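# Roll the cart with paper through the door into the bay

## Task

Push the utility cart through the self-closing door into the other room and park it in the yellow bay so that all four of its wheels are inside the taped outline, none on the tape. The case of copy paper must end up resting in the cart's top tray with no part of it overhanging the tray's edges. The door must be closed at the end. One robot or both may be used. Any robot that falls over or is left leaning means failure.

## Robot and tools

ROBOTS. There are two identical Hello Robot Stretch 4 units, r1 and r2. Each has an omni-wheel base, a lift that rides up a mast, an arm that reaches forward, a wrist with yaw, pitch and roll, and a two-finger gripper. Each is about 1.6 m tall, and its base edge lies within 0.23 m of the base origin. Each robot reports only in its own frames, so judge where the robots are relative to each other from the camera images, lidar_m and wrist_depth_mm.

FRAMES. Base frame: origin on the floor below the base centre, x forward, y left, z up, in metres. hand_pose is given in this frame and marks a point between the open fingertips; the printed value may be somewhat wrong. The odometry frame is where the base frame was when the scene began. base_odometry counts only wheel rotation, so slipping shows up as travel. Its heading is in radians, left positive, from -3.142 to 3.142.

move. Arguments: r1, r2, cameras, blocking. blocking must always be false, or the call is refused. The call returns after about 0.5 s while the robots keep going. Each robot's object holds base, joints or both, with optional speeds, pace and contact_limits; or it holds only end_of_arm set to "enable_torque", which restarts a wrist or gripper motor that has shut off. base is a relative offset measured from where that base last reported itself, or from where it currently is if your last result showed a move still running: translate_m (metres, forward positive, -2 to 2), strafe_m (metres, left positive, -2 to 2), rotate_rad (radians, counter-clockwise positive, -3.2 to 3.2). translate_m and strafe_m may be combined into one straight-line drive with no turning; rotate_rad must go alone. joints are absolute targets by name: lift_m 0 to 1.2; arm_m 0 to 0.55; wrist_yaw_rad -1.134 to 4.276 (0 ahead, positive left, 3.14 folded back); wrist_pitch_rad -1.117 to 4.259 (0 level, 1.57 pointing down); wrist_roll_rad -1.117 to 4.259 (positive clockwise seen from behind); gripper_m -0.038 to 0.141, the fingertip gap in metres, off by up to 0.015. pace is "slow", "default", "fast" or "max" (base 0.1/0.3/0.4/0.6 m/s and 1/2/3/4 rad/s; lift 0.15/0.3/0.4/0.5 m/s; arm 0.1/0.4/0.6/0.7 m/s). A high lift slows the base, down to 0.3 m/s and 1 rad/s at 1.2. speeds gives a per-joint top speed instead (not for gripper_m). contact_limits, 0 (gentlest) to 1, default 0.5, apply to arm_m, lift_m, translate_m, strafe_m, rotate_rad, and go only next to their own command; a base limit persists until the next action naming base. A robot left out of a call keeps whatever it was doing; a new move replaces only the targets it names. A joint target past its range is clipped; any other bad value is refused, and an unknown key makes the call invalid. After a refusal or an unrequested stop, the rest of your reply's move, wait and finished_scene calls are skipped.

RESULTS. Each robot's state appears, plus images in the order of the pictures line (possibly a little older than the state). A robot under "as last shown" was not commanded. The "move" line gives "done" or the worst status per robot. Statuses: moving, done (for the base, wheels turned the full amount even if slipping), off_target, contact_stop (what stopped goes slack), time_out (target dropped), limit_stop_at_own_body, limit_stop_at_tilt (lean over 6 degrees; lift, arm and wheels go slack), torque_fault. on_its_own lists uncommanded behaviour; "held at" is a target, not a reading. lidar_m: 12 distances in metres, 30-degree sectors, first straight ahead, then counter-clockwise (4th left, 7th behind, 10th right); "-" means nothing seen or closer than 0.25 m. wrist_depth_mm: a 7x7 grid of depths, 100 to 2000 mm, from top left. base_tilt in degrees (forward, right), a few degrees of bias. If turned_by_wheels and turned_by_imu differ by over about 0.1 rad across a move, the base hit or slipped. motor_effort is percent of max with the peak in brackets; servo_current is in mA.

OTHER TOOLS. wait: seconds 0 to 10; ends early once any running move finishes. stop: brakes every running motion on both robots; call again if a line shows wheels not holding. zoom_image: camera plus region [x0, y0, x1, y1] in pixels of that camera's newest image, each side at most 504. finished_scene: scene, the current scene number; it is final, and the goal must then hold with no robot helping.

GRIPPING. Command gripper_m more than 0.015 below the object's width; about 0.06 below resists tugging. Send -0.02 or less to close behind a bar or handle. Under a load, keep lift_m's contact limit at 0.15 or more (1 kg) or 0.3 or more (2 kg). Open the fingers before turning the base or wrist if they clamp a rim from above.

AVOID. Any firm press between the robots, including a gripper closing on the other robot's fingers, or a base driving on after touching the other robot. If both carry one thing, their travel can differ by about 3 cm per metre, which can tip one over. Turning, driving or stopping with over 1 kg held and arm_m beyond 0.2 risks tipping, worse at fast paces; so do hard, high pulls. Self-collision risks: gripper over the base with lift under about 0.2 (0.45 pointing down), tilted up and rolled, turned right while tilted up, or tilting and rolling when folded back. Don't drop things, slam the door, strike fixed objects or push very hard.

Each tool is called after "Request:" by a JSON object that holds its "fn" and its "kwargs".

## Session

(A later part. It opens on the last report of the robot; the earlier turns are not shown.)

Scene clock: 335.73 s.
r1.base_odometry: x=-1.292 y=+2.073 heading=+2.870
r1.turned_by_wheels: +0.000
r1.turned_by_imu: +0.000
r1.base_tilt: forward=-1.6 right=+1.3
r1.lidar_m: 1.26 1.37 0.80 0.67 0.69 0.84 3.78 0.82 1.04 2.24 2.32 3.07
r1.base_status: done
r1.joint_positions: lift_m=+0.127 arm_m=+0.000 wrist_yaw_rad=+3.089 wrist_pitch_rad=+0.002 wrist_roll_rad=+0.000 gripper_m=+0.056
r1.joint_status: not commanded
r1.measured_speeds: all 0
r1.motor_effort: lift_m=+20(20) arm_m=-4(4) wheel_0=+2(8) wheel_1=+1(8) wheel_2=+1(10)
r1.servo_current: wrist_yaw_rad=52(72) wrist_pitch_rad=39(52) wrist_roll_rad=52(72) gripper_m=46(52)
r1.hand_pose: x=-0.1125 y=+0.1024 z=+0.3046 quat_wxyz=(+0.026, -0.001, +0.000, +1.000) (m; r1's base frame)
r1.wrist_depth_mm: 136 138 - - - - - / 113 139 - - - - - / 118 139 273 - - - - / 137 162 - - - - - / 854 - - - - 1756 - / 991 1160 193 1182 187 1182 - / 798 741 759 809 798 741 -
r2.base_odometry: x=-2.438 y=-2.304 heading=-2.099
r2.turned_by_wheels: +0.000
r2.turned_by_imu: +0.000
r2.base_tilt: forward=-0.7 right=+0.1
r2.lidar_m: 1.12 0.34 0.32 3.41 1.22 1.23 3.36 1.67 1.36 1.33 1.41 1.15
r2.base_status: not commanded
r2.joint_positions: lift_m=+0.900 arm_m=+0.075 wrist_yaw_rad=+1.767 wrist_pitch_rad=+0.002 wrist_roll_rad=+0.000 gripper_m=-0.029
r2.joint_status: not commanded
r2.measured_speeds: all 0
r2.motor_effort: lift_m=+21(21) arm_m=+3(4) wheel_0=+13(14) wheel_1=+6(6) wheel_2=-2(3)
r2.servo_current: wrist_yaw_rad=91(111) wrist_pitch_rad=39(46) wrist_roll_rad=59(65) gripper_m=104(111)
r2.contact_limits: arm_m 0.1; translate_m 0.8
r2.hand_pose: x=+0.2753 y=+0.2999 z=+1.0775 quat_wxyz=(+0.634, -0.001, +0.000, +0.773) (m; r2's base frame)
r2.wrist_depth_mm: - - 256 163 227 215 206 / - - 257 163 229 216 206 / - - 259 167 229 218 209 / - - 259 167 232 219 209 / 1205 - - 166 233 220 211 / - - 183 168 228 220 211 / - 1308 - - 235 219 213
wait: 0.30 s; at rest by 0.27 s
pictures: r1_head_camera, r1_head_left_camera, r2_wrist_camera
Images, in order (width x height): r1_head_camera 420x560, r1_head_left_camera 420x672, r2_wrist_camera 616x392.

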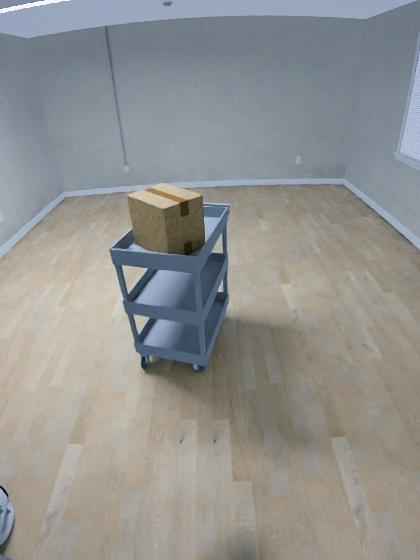

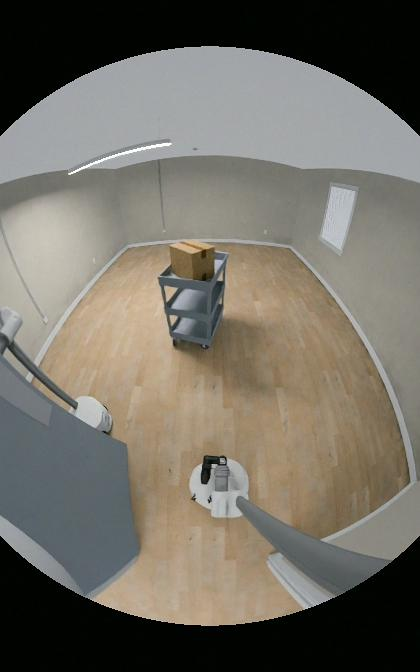

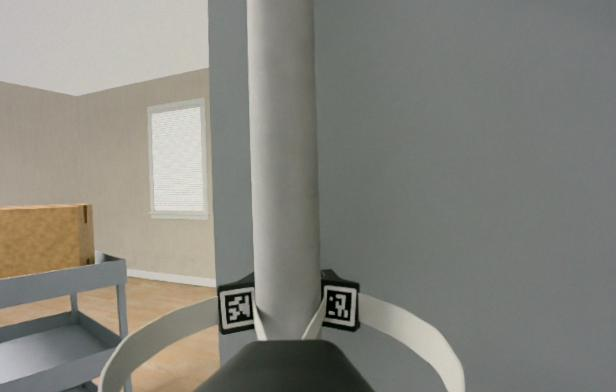

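Request:
{"fn": "move", "kwargs": {"blocking": false, "r1": {"base":{"strafe_m":-0.8}}}}

Request:
{"fn": "wait", "kwargs": {"seconds": 6}}

Request:
{"fn": "move", "kwargs": {"blocking": false, "r1": {"base":{"translate_m":2.0},"joints":{"lift_m":0.6}}}}

Request:
{"fn": "wait", "kwargs": {"seconds": 5}}

Request:
{"fn": "wait", "kwargs": {"seconds": 6}}

Request:
{"fn": "move", "kwargs": {"blocking": false, "r1": {"base":{"translate_m":0.8}}}}

Request:
{"fn": "wait", "kwargs": {"seconds": 6, "cameras": ["r1_head_left_camera"]}}

Scene clock: 345.30 s.
move: r1 moving
r1.base_odometry: x=-1.282 y=+2.108 heading=+2.870
r1.turned_by_wheels: +0.000
r1.turned_by_imu: +0.000
r1.base_tilt: forward=-1.6 right=+1.3
r1.lidar_m: 1.28 1.35 0.84 0.72 0.73 0.87 3.76 0.80 1.01 2.19 2.27 3.03
r1.base_status: strafe_m moving
r1.joint_positions: lift_m=+0.127 arm_m=+0.000 wrist_yaw_rad=+3.089 wrist_pitch_rad=+0.002 wrist_roll_rad=+0.000 gripper_m=+0.056
r1.joint_status: not commanded
r1.measured_speeds: translate_m=+0.000 strafe_m=-0.140 rotate_rad=+0.001 lift_m=+0.000 arm_m=+0.000 wrist_yaw_rad=+0.000 wrist_pitch_rad=+0.000 wrist_roll_rad=+0.000
r1.motor_effort: lift_m=+20(20) arm_m=-4(4) wheel_0=+9(10) wheel_1=-9(10) wheel_2=+0(1)
r1.servo_current: wrist_yaw_rad=59(65) wrist_pitch_rad=33(46) wrist_roll_rad=33(52) gripper_m=33(46)
r1.hand_pose: x=-0.1125 y=+0.1024 z=+0.3046 quat_wxyz=(+0.026, -0.001, +0.000, +1.000) (m; r1's base frame)
r1.wrist_depth_mm: 136 139 - - - - - / 113 139 - - - - - / 117 139 273 - - - - / 137 162 - - - - - / 831 - - - - 1808 - / 854 1182 192 1182 187 1160 - / 798 750 750 798 778 788 732
r2: as last shown
r2.base_tilt: forward=-0.7 right=+0.0
r2.lidar_m: 1.10 0.36 0.34 3.39 1.20 1.20 3.39 1.67 1.34 1.33 1.44 1.15
r2.motor_effort: lift_m=+21(21) arm_m=+4(4) wheel_0=+13(13) wheel_1=+6(6) wheel_2=-2(2)
r2.servo_current: wrist_yaw_rad=104(104) wrist_pitch_rad=46(46) wrist_roll_rad=46(52) gripper_m=104(104)
r2.contact_limits: arm_m 0.1; translate_m 0.8
r2.wrist_depth_mm: - - 255 163 226 215 206 / - - 256 163 229 216 207 / - - 258 167 229 218 208 / - - 259 167 231 219 211 / 1229 - - 167 233 220 211 / - - 183 167 228 221 212 / - 1308 - - 233 219 213
pictures: none

Scene clock: 348.80 s.
earlier move: r1 done
r1.base_odometry: x=-1.078 y=+2.843 heading=+2.870
r1.turned_by_wheels: +0.000
r1.turned_by_imu: -0.006
r1.base_tilt: forward=-1.6 right=+1.3
r1.lidar_m: 4.88 1.58 1.89 1.45 1.43 0.72 0.67 0.73 0.98 1.44 1.47 1.98
r1.base_status: done
r1.joint_positions: lift_m=+0.127 arm_m=+0.000 wrist_yaw_rad=+3.089 wrist_pitch_rad=+0.002 wrist_roll_rad=+0.000 gripper_m=+0.056
r1.joint_status: not commanded
r1.measured_speeds: all 0
r1.motor_effort: lift_m=+20(20) arm_m=-4(4) wheel_0=+0(11) wheel_1=-1(12) wheel_2=+1(2)
r1.servo_current: wrist_yaw_rad=33(65) wrist_pitch_rad=46(52) wrist_roll_rad=46(72) gripper_m=46(52)
r1.hand_pose: x=-0.1125 y=+0.1024 z=+0.3046 quat_wxyz=(+0.026, -0.001, +0.000, +1.000) (m; r1's base frame)
r1.wrist_depth_mm: 137 138 - - - - - / 112 139 - - - - - / 117 139 224 - - - - / 137 162 - - - - - / - - - - - - - / - - 190 - 188 1160 1118 / - 151 715 143 750 778 831
r2.base_odometry: x=-2.438 y=-2.304 heading=-2.099
r2.turned_by_wheels: +0.000
r2.turned_by_imu: +0.000
r2.base_tilt: forward=-0.7 right=+0.1
r2.lidar_m: 1.12 0.36 0.37 3.41 1.23 1.19 3.37 1.66 1.36 1.34 1.41 1.15
r2.base_status: not commanded
r2.joint_positions: lift_m=+0.900 arm_m=+0.075 wrist_yaw_rad=+1.767 wrist_pitch_rad=+0.002 wrist_roll_rad=+0.000 gripper_m=-0.029
r2.joint_status: not commanded
r2.measured_speeds: all 0
r2.motor_effort: lift_m=+21(21) arm_m=+4(4) wheel_0=+13(13) wheel_1=+5(6) wheel_2=-2(2)
r2.servo_current: wrist_yaw_rad=98(117) wrist_pitch_rad=46(46) wrist_roll_rad=39(59) gripper_m=104(104)
r2.contact_limits: arm_m 0.1; translate_m 0.8
r2.hand_pose: x=+0.2753 y=+0.2999 z=+1.0775 quat_wxyz=(+0.634, -0.001, +0.000, +0.773) (m; r2's base frame)
r2.wrist_depth_mm: - - 256 163 226 214 207 / - - 257 164 229 216 208 / - - 259 167 230 219 209 / - - 259 168 232 219 210 / 1229 - - 166 232 220 211 / - - 183 168 228 221 212 / - 1308 - - 234 218 213
wait: 3.50 of 6 s (r1 has come to rest)
pictures: none

Scene clock: 349.30 s.
move: r1 moving
r1.base_odometry: x=-1.108 y=+2.852 heading=+2.870
r1.turned_by_wheels: +0.000
r1.turned_by_imu: +0.000
r1.base_tilt: forward=-1.6 right=+1.2
r1.lidar_m: 4.87 1.53 1.90 1.48 1.48 0.77 0.72 0.74 1.04 1.44 1.45 1.99
r1.base_status: translate_m moving
r1.joint_positions: lift_m=+0.164 arm_m=+0.000 wrist_yaw_rad=+3.089 wrist_pitch_rad=+0.002 wrist_roll_rad=+0.000 gripper_m=+0.056
r1.joint_status: lift_m moving
r1.measured_speeds: translate_m=+0.122 strafe_m=+0.000 rotate_rad=-0.004 lift_m=+0.146 arm_m=+0.000 wrist_yaw_rad=+0.000 wrist_pitch_rad=+0.000 wrist_roll_rad=+0.000
r1.motor_effort: lift_m=+28(28) arm_m=-4(4) wheel_0=+7(9) wheel_1=+6(6) wheel_2=-8(9)
r1.servo_current: wrist_yaw_rad=39(72) wrist_pitch_rad=39(46) wrist_roll_rad=59(59) gripper_m=46(46)
r1.hand_pose: x=-0.1125 y=+0.1024 z=+0.3421 quat_wxyz=(+0.026, -0.001, +0.000, +1.000) (m; r1's base frame)
r1.wrist_depth_mm: 136 138 - - - - - / 111 138 - - - - - / 115 139 220 - - - - / 136 156 - - - - - / - - - - - - - / - - 191 - 187 1308 1255 / - 151 778 137 809 842 904
r2: as last shown
r2.lidar_m: 1.13 0.36 0.37 1.98 1.24 1.20 3.40 1.66 1.33 1.33 1.40 1.14
r2.motor_effort: lift_m=+21(21) arm_m=+4(4) wheel_0=+13(13) wheel_1=+5(6) wheel_2=-2(3)
r2.servo_current: wrist_yaw_rad=91(104) wrist_pitch_rad=39(46) wrist_roll_rad=52(59) gripper_m=104(104)
r2.contact_limits: arm_m 0.1; translate_m 0.8
r2.wrist_depth_mm: - - 256 163 227 215 207 / - - 257 163 229 216 208 / - - 259 167 229 218 208 / - - 262 168 232 218 210 / 1205 - - 166 232 220 211 / - - 183 168 228 220 213 / - 1281 - - 234 218 213
pictures: none

Scene clock: 354.30 s.
earlier move: r1 moving
r1.base_odometry: x=-2.495 y=+3.238 heading=+2.870
r1.turned_by_wheels: +0.000
r1.turned_by_imu: +0.000
r1.base_tilt: forward=-1.6 right=+1.3
r1.lidar_m: 3.62 3.73 0.83 0.81 1.98 2.14 2.15 2.11 1.47 1.36 1.40 1.91
r1.base_status: translate_m moving
r1.joint_positions: lift_m=+0.600 arm_m=+0.000 wrist_yaw_rad=+3.089 wrist_pitch_rad=+0.002 wrist_roll_rad=+0.000 gripper_m=+0.056
r1.joint_status: all done
r1.measured_speeds: translate_m=+0.301 strafe_m=+0.001 rotate_rad=+0.001 lift_m=+0.000 arm_m=+0.000 wrist_yaw_rad=+0.000 wrist_pitch_rad=+0.000 wrist_roll_rad=+0.000
r1.motor_effort: lift_m=+25(28) arm_m=-4(4) wheel_0=+4(9) wheel_1=+4(8) wheel_2=-5(10)
r1.servo_current: wrist_yaw_rad=39(78) wrist_pitch_rad=46(52) wrist_roll_rad=46(65) gripper_m=39(52)
r1.hand_pose: x=-0.1125 y=+0.1024 z=+0.7771 quat_wxyz=(+0.026, -0.001, +0.000, +1.000) (m; r1's base frame)
r1.wrist_depth_mm: 136 138 - - - - - / 110 139 - - - - - / 118 139 250 - - - - / 137 151 - - - - - / - - - - - - - / - - 195 - 187 - - / 1983 1708 1756 153 1756 1756 1808
r2.base_odometry: x=-2.438 y=-2.304 heading=-2.099
r2.turned_by_wheels: +0.000
r2.turned_by_imu: +0.001
r2.base_tilt: forward=-0.7 right=+0.0
r2.lidar_m: 1.13 0.36 0.37 2.09 1.22 1.19 3.38 1.68 1.35 1.32 1.43 1.15
r2.base_status: not commanded
r2.joint_positions: lift_m=+0.900 arm_m=+0.075 wrist_yaw_rad=+1.767 wrist_pitch_rad=+0.002 wrist_roll_rad=+0.000 gripper_m=-0.029
r2.joint_status: not commanded
r2.measured_speeds: all 0
r2.motor_effort: lift_m=+21(21) arm_m=+4(4) wheel_0=+13(13) wheel_1=+6(6) wheel_2=-2(3)
r2.servo_current: wrist_yaw_rad=98(124) wrist_pitch_rad=39(46) wrist_roll_rad=46(59) gripper_m=104(111)
r2.contact_limits: arm_m 0.1; translate_m 0.8
r2.hand_pose: x=+0.2753 y=+0.2999 z=+1.0775 quat_wxyz=(+0.634, -0.001, +0.000, +0.773) (m; r2's base frame)
r2.wrist_depth_mm: - - 256 163 226 215 207 / - - 258 163 228 216 207 / - - 258 167 230 217 208 / - - 259 168 231 217 210 / 1205 - - 166 233 220 211 / - - 183 168 227 220 212 / - 1308 - - 233 218 213
wait: 5.00 s; no rest
pictures: none

Scene clock: 356.97 s.
earlier move: r1 done
r1.base_odometry: x=-3.004 y=+3.380 heading=+2.870
r1.turned_by_wheels: +0.000
r1.turned_by_imu: +0.000
r1.base_tilt: forward=-1.6 right=+1.2
r1.lidar_m: 3.09 3.18 3.53 0.76 0.81 2.35 2.70 2.05 1.42 1.35 1.40 1.80
r1.base_status: done
r1.joint_positions: lift_m=+0.600 arm_m=+0.000 wrist_yaw_rad=+3.089 wrist_pitch_rad=+0.002 wrist_roll_rad=+0.000 gripper_m=+0.056
r1.joint_status: all done
r1.measured_speeds: all 0
r1.motor_effort: lift_m=+25(28) arm_m=-4(4) wheel_0=+1(9) wheel_1=+1(8) wheel_2=+2(10)
r1.servo_current: wrist_yaw_rad=59(78) wrist_pitch_rad=46(52) wrist_roll_rad=46(72) gripper_m=39(52)
r1.hand_pose: x=-0.1125 y=+0.1024 z=+0.7771 quat_wxyz=(+0.026, -0.001, +0.000, +1.000) (m; r1's base frame)
r1.wrist_depth_mm: 136 139 - - - - - / 113 139 - - - - - / 117 140 268 - - - - / 137 163 - - - - - / - - - - - - - / - - 194 - 187 - - / 1983 1756 1756 153 1863 1708 1863
r2.base_odometry: x=-2.438 y=-2.304 heading=-2.099
r2.turned_by_wheels: +0.000
r2.turned_by_imu: +0.000
r2.base_tilt: forward=-0.7 right=+0.0
r2.lidar_m: 1.14 0.35 0.34 3.42 1.19 1.20 3.37 1.65 1.33 1.32 1.37 1.13
r2.base_status: not commanded
r2.joint_positions: lift_m=+0.900 arm_m=+0.075 wrist_yaw_rad=+1.767 wrist_pitch_rad=+0.002 wrist_roll_rad=+0.000 gripper_m=-0.029
r2.joint_status: not commanded
r2.measured_speeds: all 0
r2.motor_effort: lift_m=+21(21) arm_m=+4(4) wheel_0=+13(13) wheel_1=+5(6) wheel_2=-2(3)
r2.servo_current: wrist_yaw_rad=98(124) wrist_pitch_rad=33(46) wrist_roll_rad=52(65) gripper_m=98(111)
r2.contact_limits: arm_m 0.1; translate_m 0.8
r2.hand_pose: x=+0.2753 y=+0.2999 z=+1.0775 quat_wxyz=(+0.634, -0.001, +0.000, +0.773) (m; r2's base frame)
r2.wrist_depth_mm: - - 255 163 226 215 207 / - - 256 163 229 216 207 / - - 258 168 229 218 208 / - - 260 167 231 218 210 / 1229 - 263 166 233 220 211 / - - 183 167 228 221 212 / - 1308 - - 234 219 213
wait: 2.67 of 6 s (r1 has come to rest)
pictures: none

Scene clock: 357.47 s.
move: r1 moving
r1.base_odometry: x=-3.034 y=+3.388 heading=+2.871
r1.turned_by_wheels: +0.000
r1.turned_by_imu: +0.000
r1.base_tilt: forward=-1.6 right=+1.3
r1.lidar_m: 3.06 3.15 3.54 0.76 0.80 2.37 2.72 2.06 1.43 1.35 1.41 1.78
r1.base_status: translate_m moving
r1.joint_positions: lift_m=+0.600 arm_m=+0.000 wrist_yaw_rad=+3.089 wrist_pitch_rad=+0.002 wrist_roll_rad=+0.000 gripper_m=+0.056
r1.joint_status: not commanded
r1.measured_speeds: translate_m=+0.121 strafe_m=-0.001 rotate_rad=+0.006 lift_m=+0.000 arm_m=+0.000 wrist_yaw_rad=+0.000 wrist_pitch_rad=+0.000 wrist_roll_rad=+0.000
r1.motor_effort: lift_m=+25(25) arm_m=-4(4) wheel_0=+7(8) wheel_1=+6(7) wheel_2=-8(10)
r1.servo_current: wrist_yaw_rad=39(65) wrist_pitch_rad=39(46) wrist_roll_rad=52(78) gripper_m=39(39)
r1.hand_pose: x=-0.1125 y=+0.1024 z=+0.7771 quat_wxyz=(+0.026, -0.001, +0.000, +1.000) (m; r1's base frame)
r1.wrist_depth_mm: - 138 - - - - - / 112 139 - - - - - / 116 139 257 - - - - / 137 157 - - - - - / - - - - - - - / - - 194 - 187 - - / 1983 1708 1756 153 1808 1708 1808
r2: as last shown
r2.base_tilt: forward=-0.7 right=+0.1
r2.lidar_m: 1.12 0.35 0.36 3.43 1.23 1.20 3.36 1.63 1.35 1.34 1.38 1.14
r2.motor_effort: lift_m=+21(21) arm_m=+4(4) wheel_0=+13(13) wheel_1=+6(6) wheel_2=-2(2)
r2.servo_current: wrist_yaw_rad=98(111) wrist_pitch_rad=46(46) wrist_roll_rad=52(52) gripper_m=98(104)
r2.contact_limits: arm_m 0.1; translate_m 0.8
r2.wrist_depth_mm: - - 256 163 226 215 206 / - - 256 163 229 216 207 / - - 258 168 229 218 210 / - - 260 167 232 218 210 / 1229 - - 167 232 220 211 / - - 183 168 228 221 212 / - 1308 - - 234 218 214
pictures: none

Scene clock: 361.13 s.
earlier move: r1 done
r1.base_odometry: x=-3.775 y=+3.594 heading=+2.871
r1.turned_by_wheels: +0.000
r1.turned_by_imu: +0.000
r1.base_tilt: forward=-1.6 right=+1.2
r1.lidar_m: 2.29 2.38 3.14 3.41 1.17 1.10 3.53 1.99 1.38 1.29 1.32 1.81
r1.base_status: done
r1.joint_positions: lift_m=+0.600 arm_m=+0.000 wrist_yaw_rad=+3.089 wrist_pitch_rad=+0.002 wrist_roll_rad=+0.000 gripper_m=+0.056
r1.joint_status: not commanded
r1.measured_speeds: all 0
r1.motor_effort: lift_m=+25(25) arm_m=-4(4) wheel_0=+2(10) wheel_1=+1(8) wheel_2=+2(10)
r1.servo_current: wrist_yaw_rad=33(65) wrist_pitch_rad=39(52) wrist_roll_rad=52(78) gripper_m=39(52)
r1.hand_pose: x=-0.1125 y=+0.1024 z=+0.7771 quat_wxyz=(+0.026, -0.001, +0.000, +1.000) (m; r1's base frame)
r1.wrist_depth_mm: 136 139 - - - - - / 113 139 - - - - - / 118 140 272 - - - 1336 / 137 162 - - - - - / - - - - - - - / - - 194 - 187 - - / 1983 1708 1756 153 1863 1576 -
r2.base_odometry: x=-2.438 y=-2.304 heading=-2.099
r2.turned_by_wheels: +0.000
r2.turned_by_imu: +0.001
r2.base_tilt: forward=-0.7 right=+0.1
r2.lidar_m: 1.13 0.35 0.35 3.42 1.22 1.20 3.33 1.68 1.34 1.31 1.42 1.16
r2.base_status: not commanded
r2.joint_positions: lift_m=+0.900 arm_m=+0.075 wrist_yaw_rad=+1.767 wrist_pitch_rad=+0.002 wrist_roll_rad=+0.000 gripper_m=-0.029
r2.joint_status: not commanded
r2.measured_speeds: all 0
r2.motor_effort: lift_m=+21(21) arm_m=+4(4) wheel_0=+13(13) wheel_1=+6(6) wheel_2=-2(3)
r2.servo_current: wrist_yaw_rad=98(117) wrist_pitch_rad=39(52) wrist_roll_rad=39(59) gripper_m=91(111)
r2.contact_limits: arm_m 0.1; translate_m 0.8
r2.hand_pose: x=+0.2753 y=+0.2999 z=+1.0775 quat_wxyz=(+0.634, -0.001, +0.000, +0.773) (m; r2's base frame)
r2.wrist_depth_mm: - - 256 163 227 214 206 / - - 257 163 229 216 207 / - - 258 167 229 218 208 / - - 260 167 231 219 210 / 1229 - - 166 232 220 211 / - - 183 167 228 220 212 / - 1308 - - 232 218 213
wait: 3.67 of 6 s (r1 has come to rest)
pictures: r1_head_left_camera
Images, in order (width x height): r1_head_left_camera 420x672.

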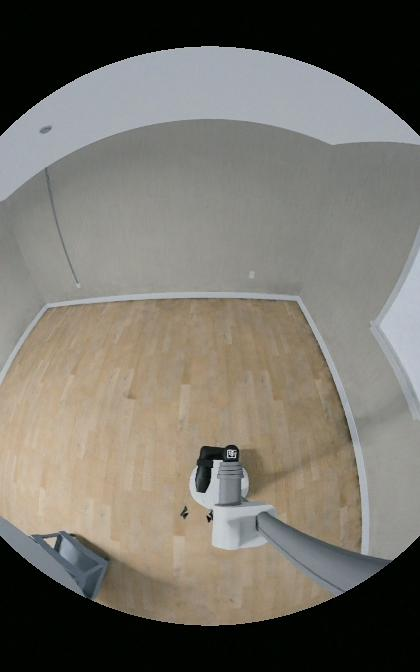

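Request:
{"fn": "move", "kwargs": {"blocking": false, "r1": {"base":{"rotate_rad":-2.9}}}}

Request:
{"fn": "wait", "kwargs": {"seconds": 4, "cameras": ["r1_head_camera"]}}

Scene clock: 365.97 s.
move: r1 moving
r1.base_odometry: x=-3.775 y=+3.594 heading=+2.618
r1.turned_by_wheels: -0.252
r1.turned_by_imu: -0.253
r1.base_tilt: forward=-1.6 right=+1.3
r1.lidar_m: 2.28 2.29 2.63 3.38 3.38 1.13 3.20 2.84 1.56 1.32 1.28 1.47
r1.base_status: rotate_rad moving
r1.joint_positions: lift_m=+0.600 arm_m=+0.000 wrist_yaw_rad=+3.089 wrist_pitch_rad=+0.002 wrist_roll_rad=+0.000 gripper_m=+0.056
r1.joint_status: not commanded
r1.measured_speeds: translate_m=+0.001 strafe_m=+0.002 rotate_rad=-0.974 lift_m=+0.000 arm_m=+0.000 wrist_yaw_rad=+0.000 wrist_pitch_rad=+0.000 wrist_roll_rad=+0.000
r1.motor_effort: lift_m=+25(25) arm_m=-4(4) wheel_0=+5(9) wheel_1=+7(8) wheel_2=+8(8)
r1.servo_current: wrist_yaw_rad=52(59) wrist_pitch_rad=46(52) wrist_roll_rad=46(52) gripper_m=46(46)
r1.hand_pose: x=-0.1125 y=+0.1024 z=+0.7771 quat_wxyz=(+0.026, -0.001, +0.000, +1.000) (m; r1's base frame)
r1.wrist_depth_mm: 136 138 - - - - - / 113 139 - - - - - / 117 140 273 - - - - / 137 162 - - - - - / - - - - - - - / - - 193 - 187 - - / 1983 1708 1708 153 1397 - 1921
r2: as last shown
r2.turned_by_imu: +0.000
r2.lidar_m: 1.13 0.35 0.34 3.41 1.24 1.20 3.38 1.65 1.35 1.32 1.37 1.13
r2.motor_effort: lift_m=+21(21) arm_m=+3(4) wheel_0=+12(13) wheel_1=+6(6) wheel_2=-2(2)
r2.servo_current: wrist_yaw_rad=98(104) wrist_pitch_rad=39(46) wrist_roll_rad=46(52) gripper_m=98(104)
r2.contact_limits: arm_m 0.1; translate_m 0.8
r2.wrist_depth_mm: - - 255 163 228 214 206 / - - 257 163 229 216 208 / - - 258 167 229 217 208 / - - 262 168 232 218 210 / 1229 - - 166 234 220 211 / - - 183 167 227 220 213 / - 1336 - - 234 218 213
pictures: none

Scene clock: 368.20 s.
earlier move: r1 done
r1.base_odometry: x=-3.775 y=+3.594 heading=-0.029
r1.turned_by_wheels: -2.647
r1.turned_by_imu: -2.662
r1.base_tilt: forward=-1.6 right=+1.3
r1.lidar_m: 2.92 1.58 1.32 1.26 1.47 2.31 2.31 2.65 3.43 3.43 1.13 3.11
r1.base_status: done
r1.joint_positions: lift_m=+0.600 arm_m=+0.000 wrist_yaw_rad=+3.089 wrist_pitch_rad=+0.002 wrist_roll_rad=+0.000 gripper_m=+0.056
r1.joint_status: not commanded
r1.measured_speeds: all 0
r1.motor_effort: lift_m=+25(25) arm_m=-4(4) wheel_0=+2(9) wheel_1=+2(9) wheel_2=+0(8)
r1.servo_current: wrist_yaw_rad=39(65) wrist_pitch_rad=46(52) wrist_roll_rad=52(65) gripper_m=39(52)
r1.hand_pose: x=-0.1125 y=+0.1024 z=+0.7771 quat_wxyz=(+0.026, -0.001, +0.000, +1.000) (m; r1's base frame)
r1.wrist_depth_mm: 136 138 - - - - - / 113 139 - - - - - / 118 140 274 - - - - / 137 162 - - - - - / - - - - - - - / - - 193 - 187 - - / 1921 1708 1756 153 1808 1756 1863
r2.base_odometry: x=-2.438 y=-2.304 heading=-2.099
r2.turned_by_wheels: +0.000
r2.turned_by_imu: +0.000
r2.base_tilt: forward=-0.7 right=+0.0
r2.lidar_m: 1.13 0.36 0.35 3.42 1.22 1.21 3.38 1.67 1.34 1.33 1.40 1.14
r2.base_status: not commanded
r2.joint_positions: lift_m=+0.900 arm_m=+0.075 wrist_yaw_rad=+1.767 wrist_pitch_rad=+0.002 wrist_roll_rad=+0.000 gripper_m=-0.029
r2.joint_status: not commanded
r2.measured_speeds: all 0
r2.motor_effort: lift_m=+21(21) arm_m=+4(4) wheel_0=+13(13) wheel_1=+6(6) wheel_2=-2(2)
r2.servo_current: wrist_yaw_rad=98(111) wrist_pitch_rad=39(46) wrist_roll_rad=46(65) gripper_m=98(104)
r2.contact_limits: arm_m 0.1; translate_m 0.8
r2.hand_pose: x=+0.2753 y=+0.2999 z=+1.0775 quat_wxyz=(+0.634, -0.001, +0.000, +0.773) (m; r2's base frame)
r2.wrist_depth_mm: - - 255 162 227 214 206 / - - 257 163 228 216 208 / - - 258 167 229 217 209 / - - 260 167 231 218 210 / 1229 - - 166 233 220 211 / - - 183 167 228 221 213 / - 1336 - - 234 218 213
wait: 2.23 of 4 s (r1 has come to rest)
pictures: r1_head_camera
Images, in order (width x height): r1_head_camera 420x560.

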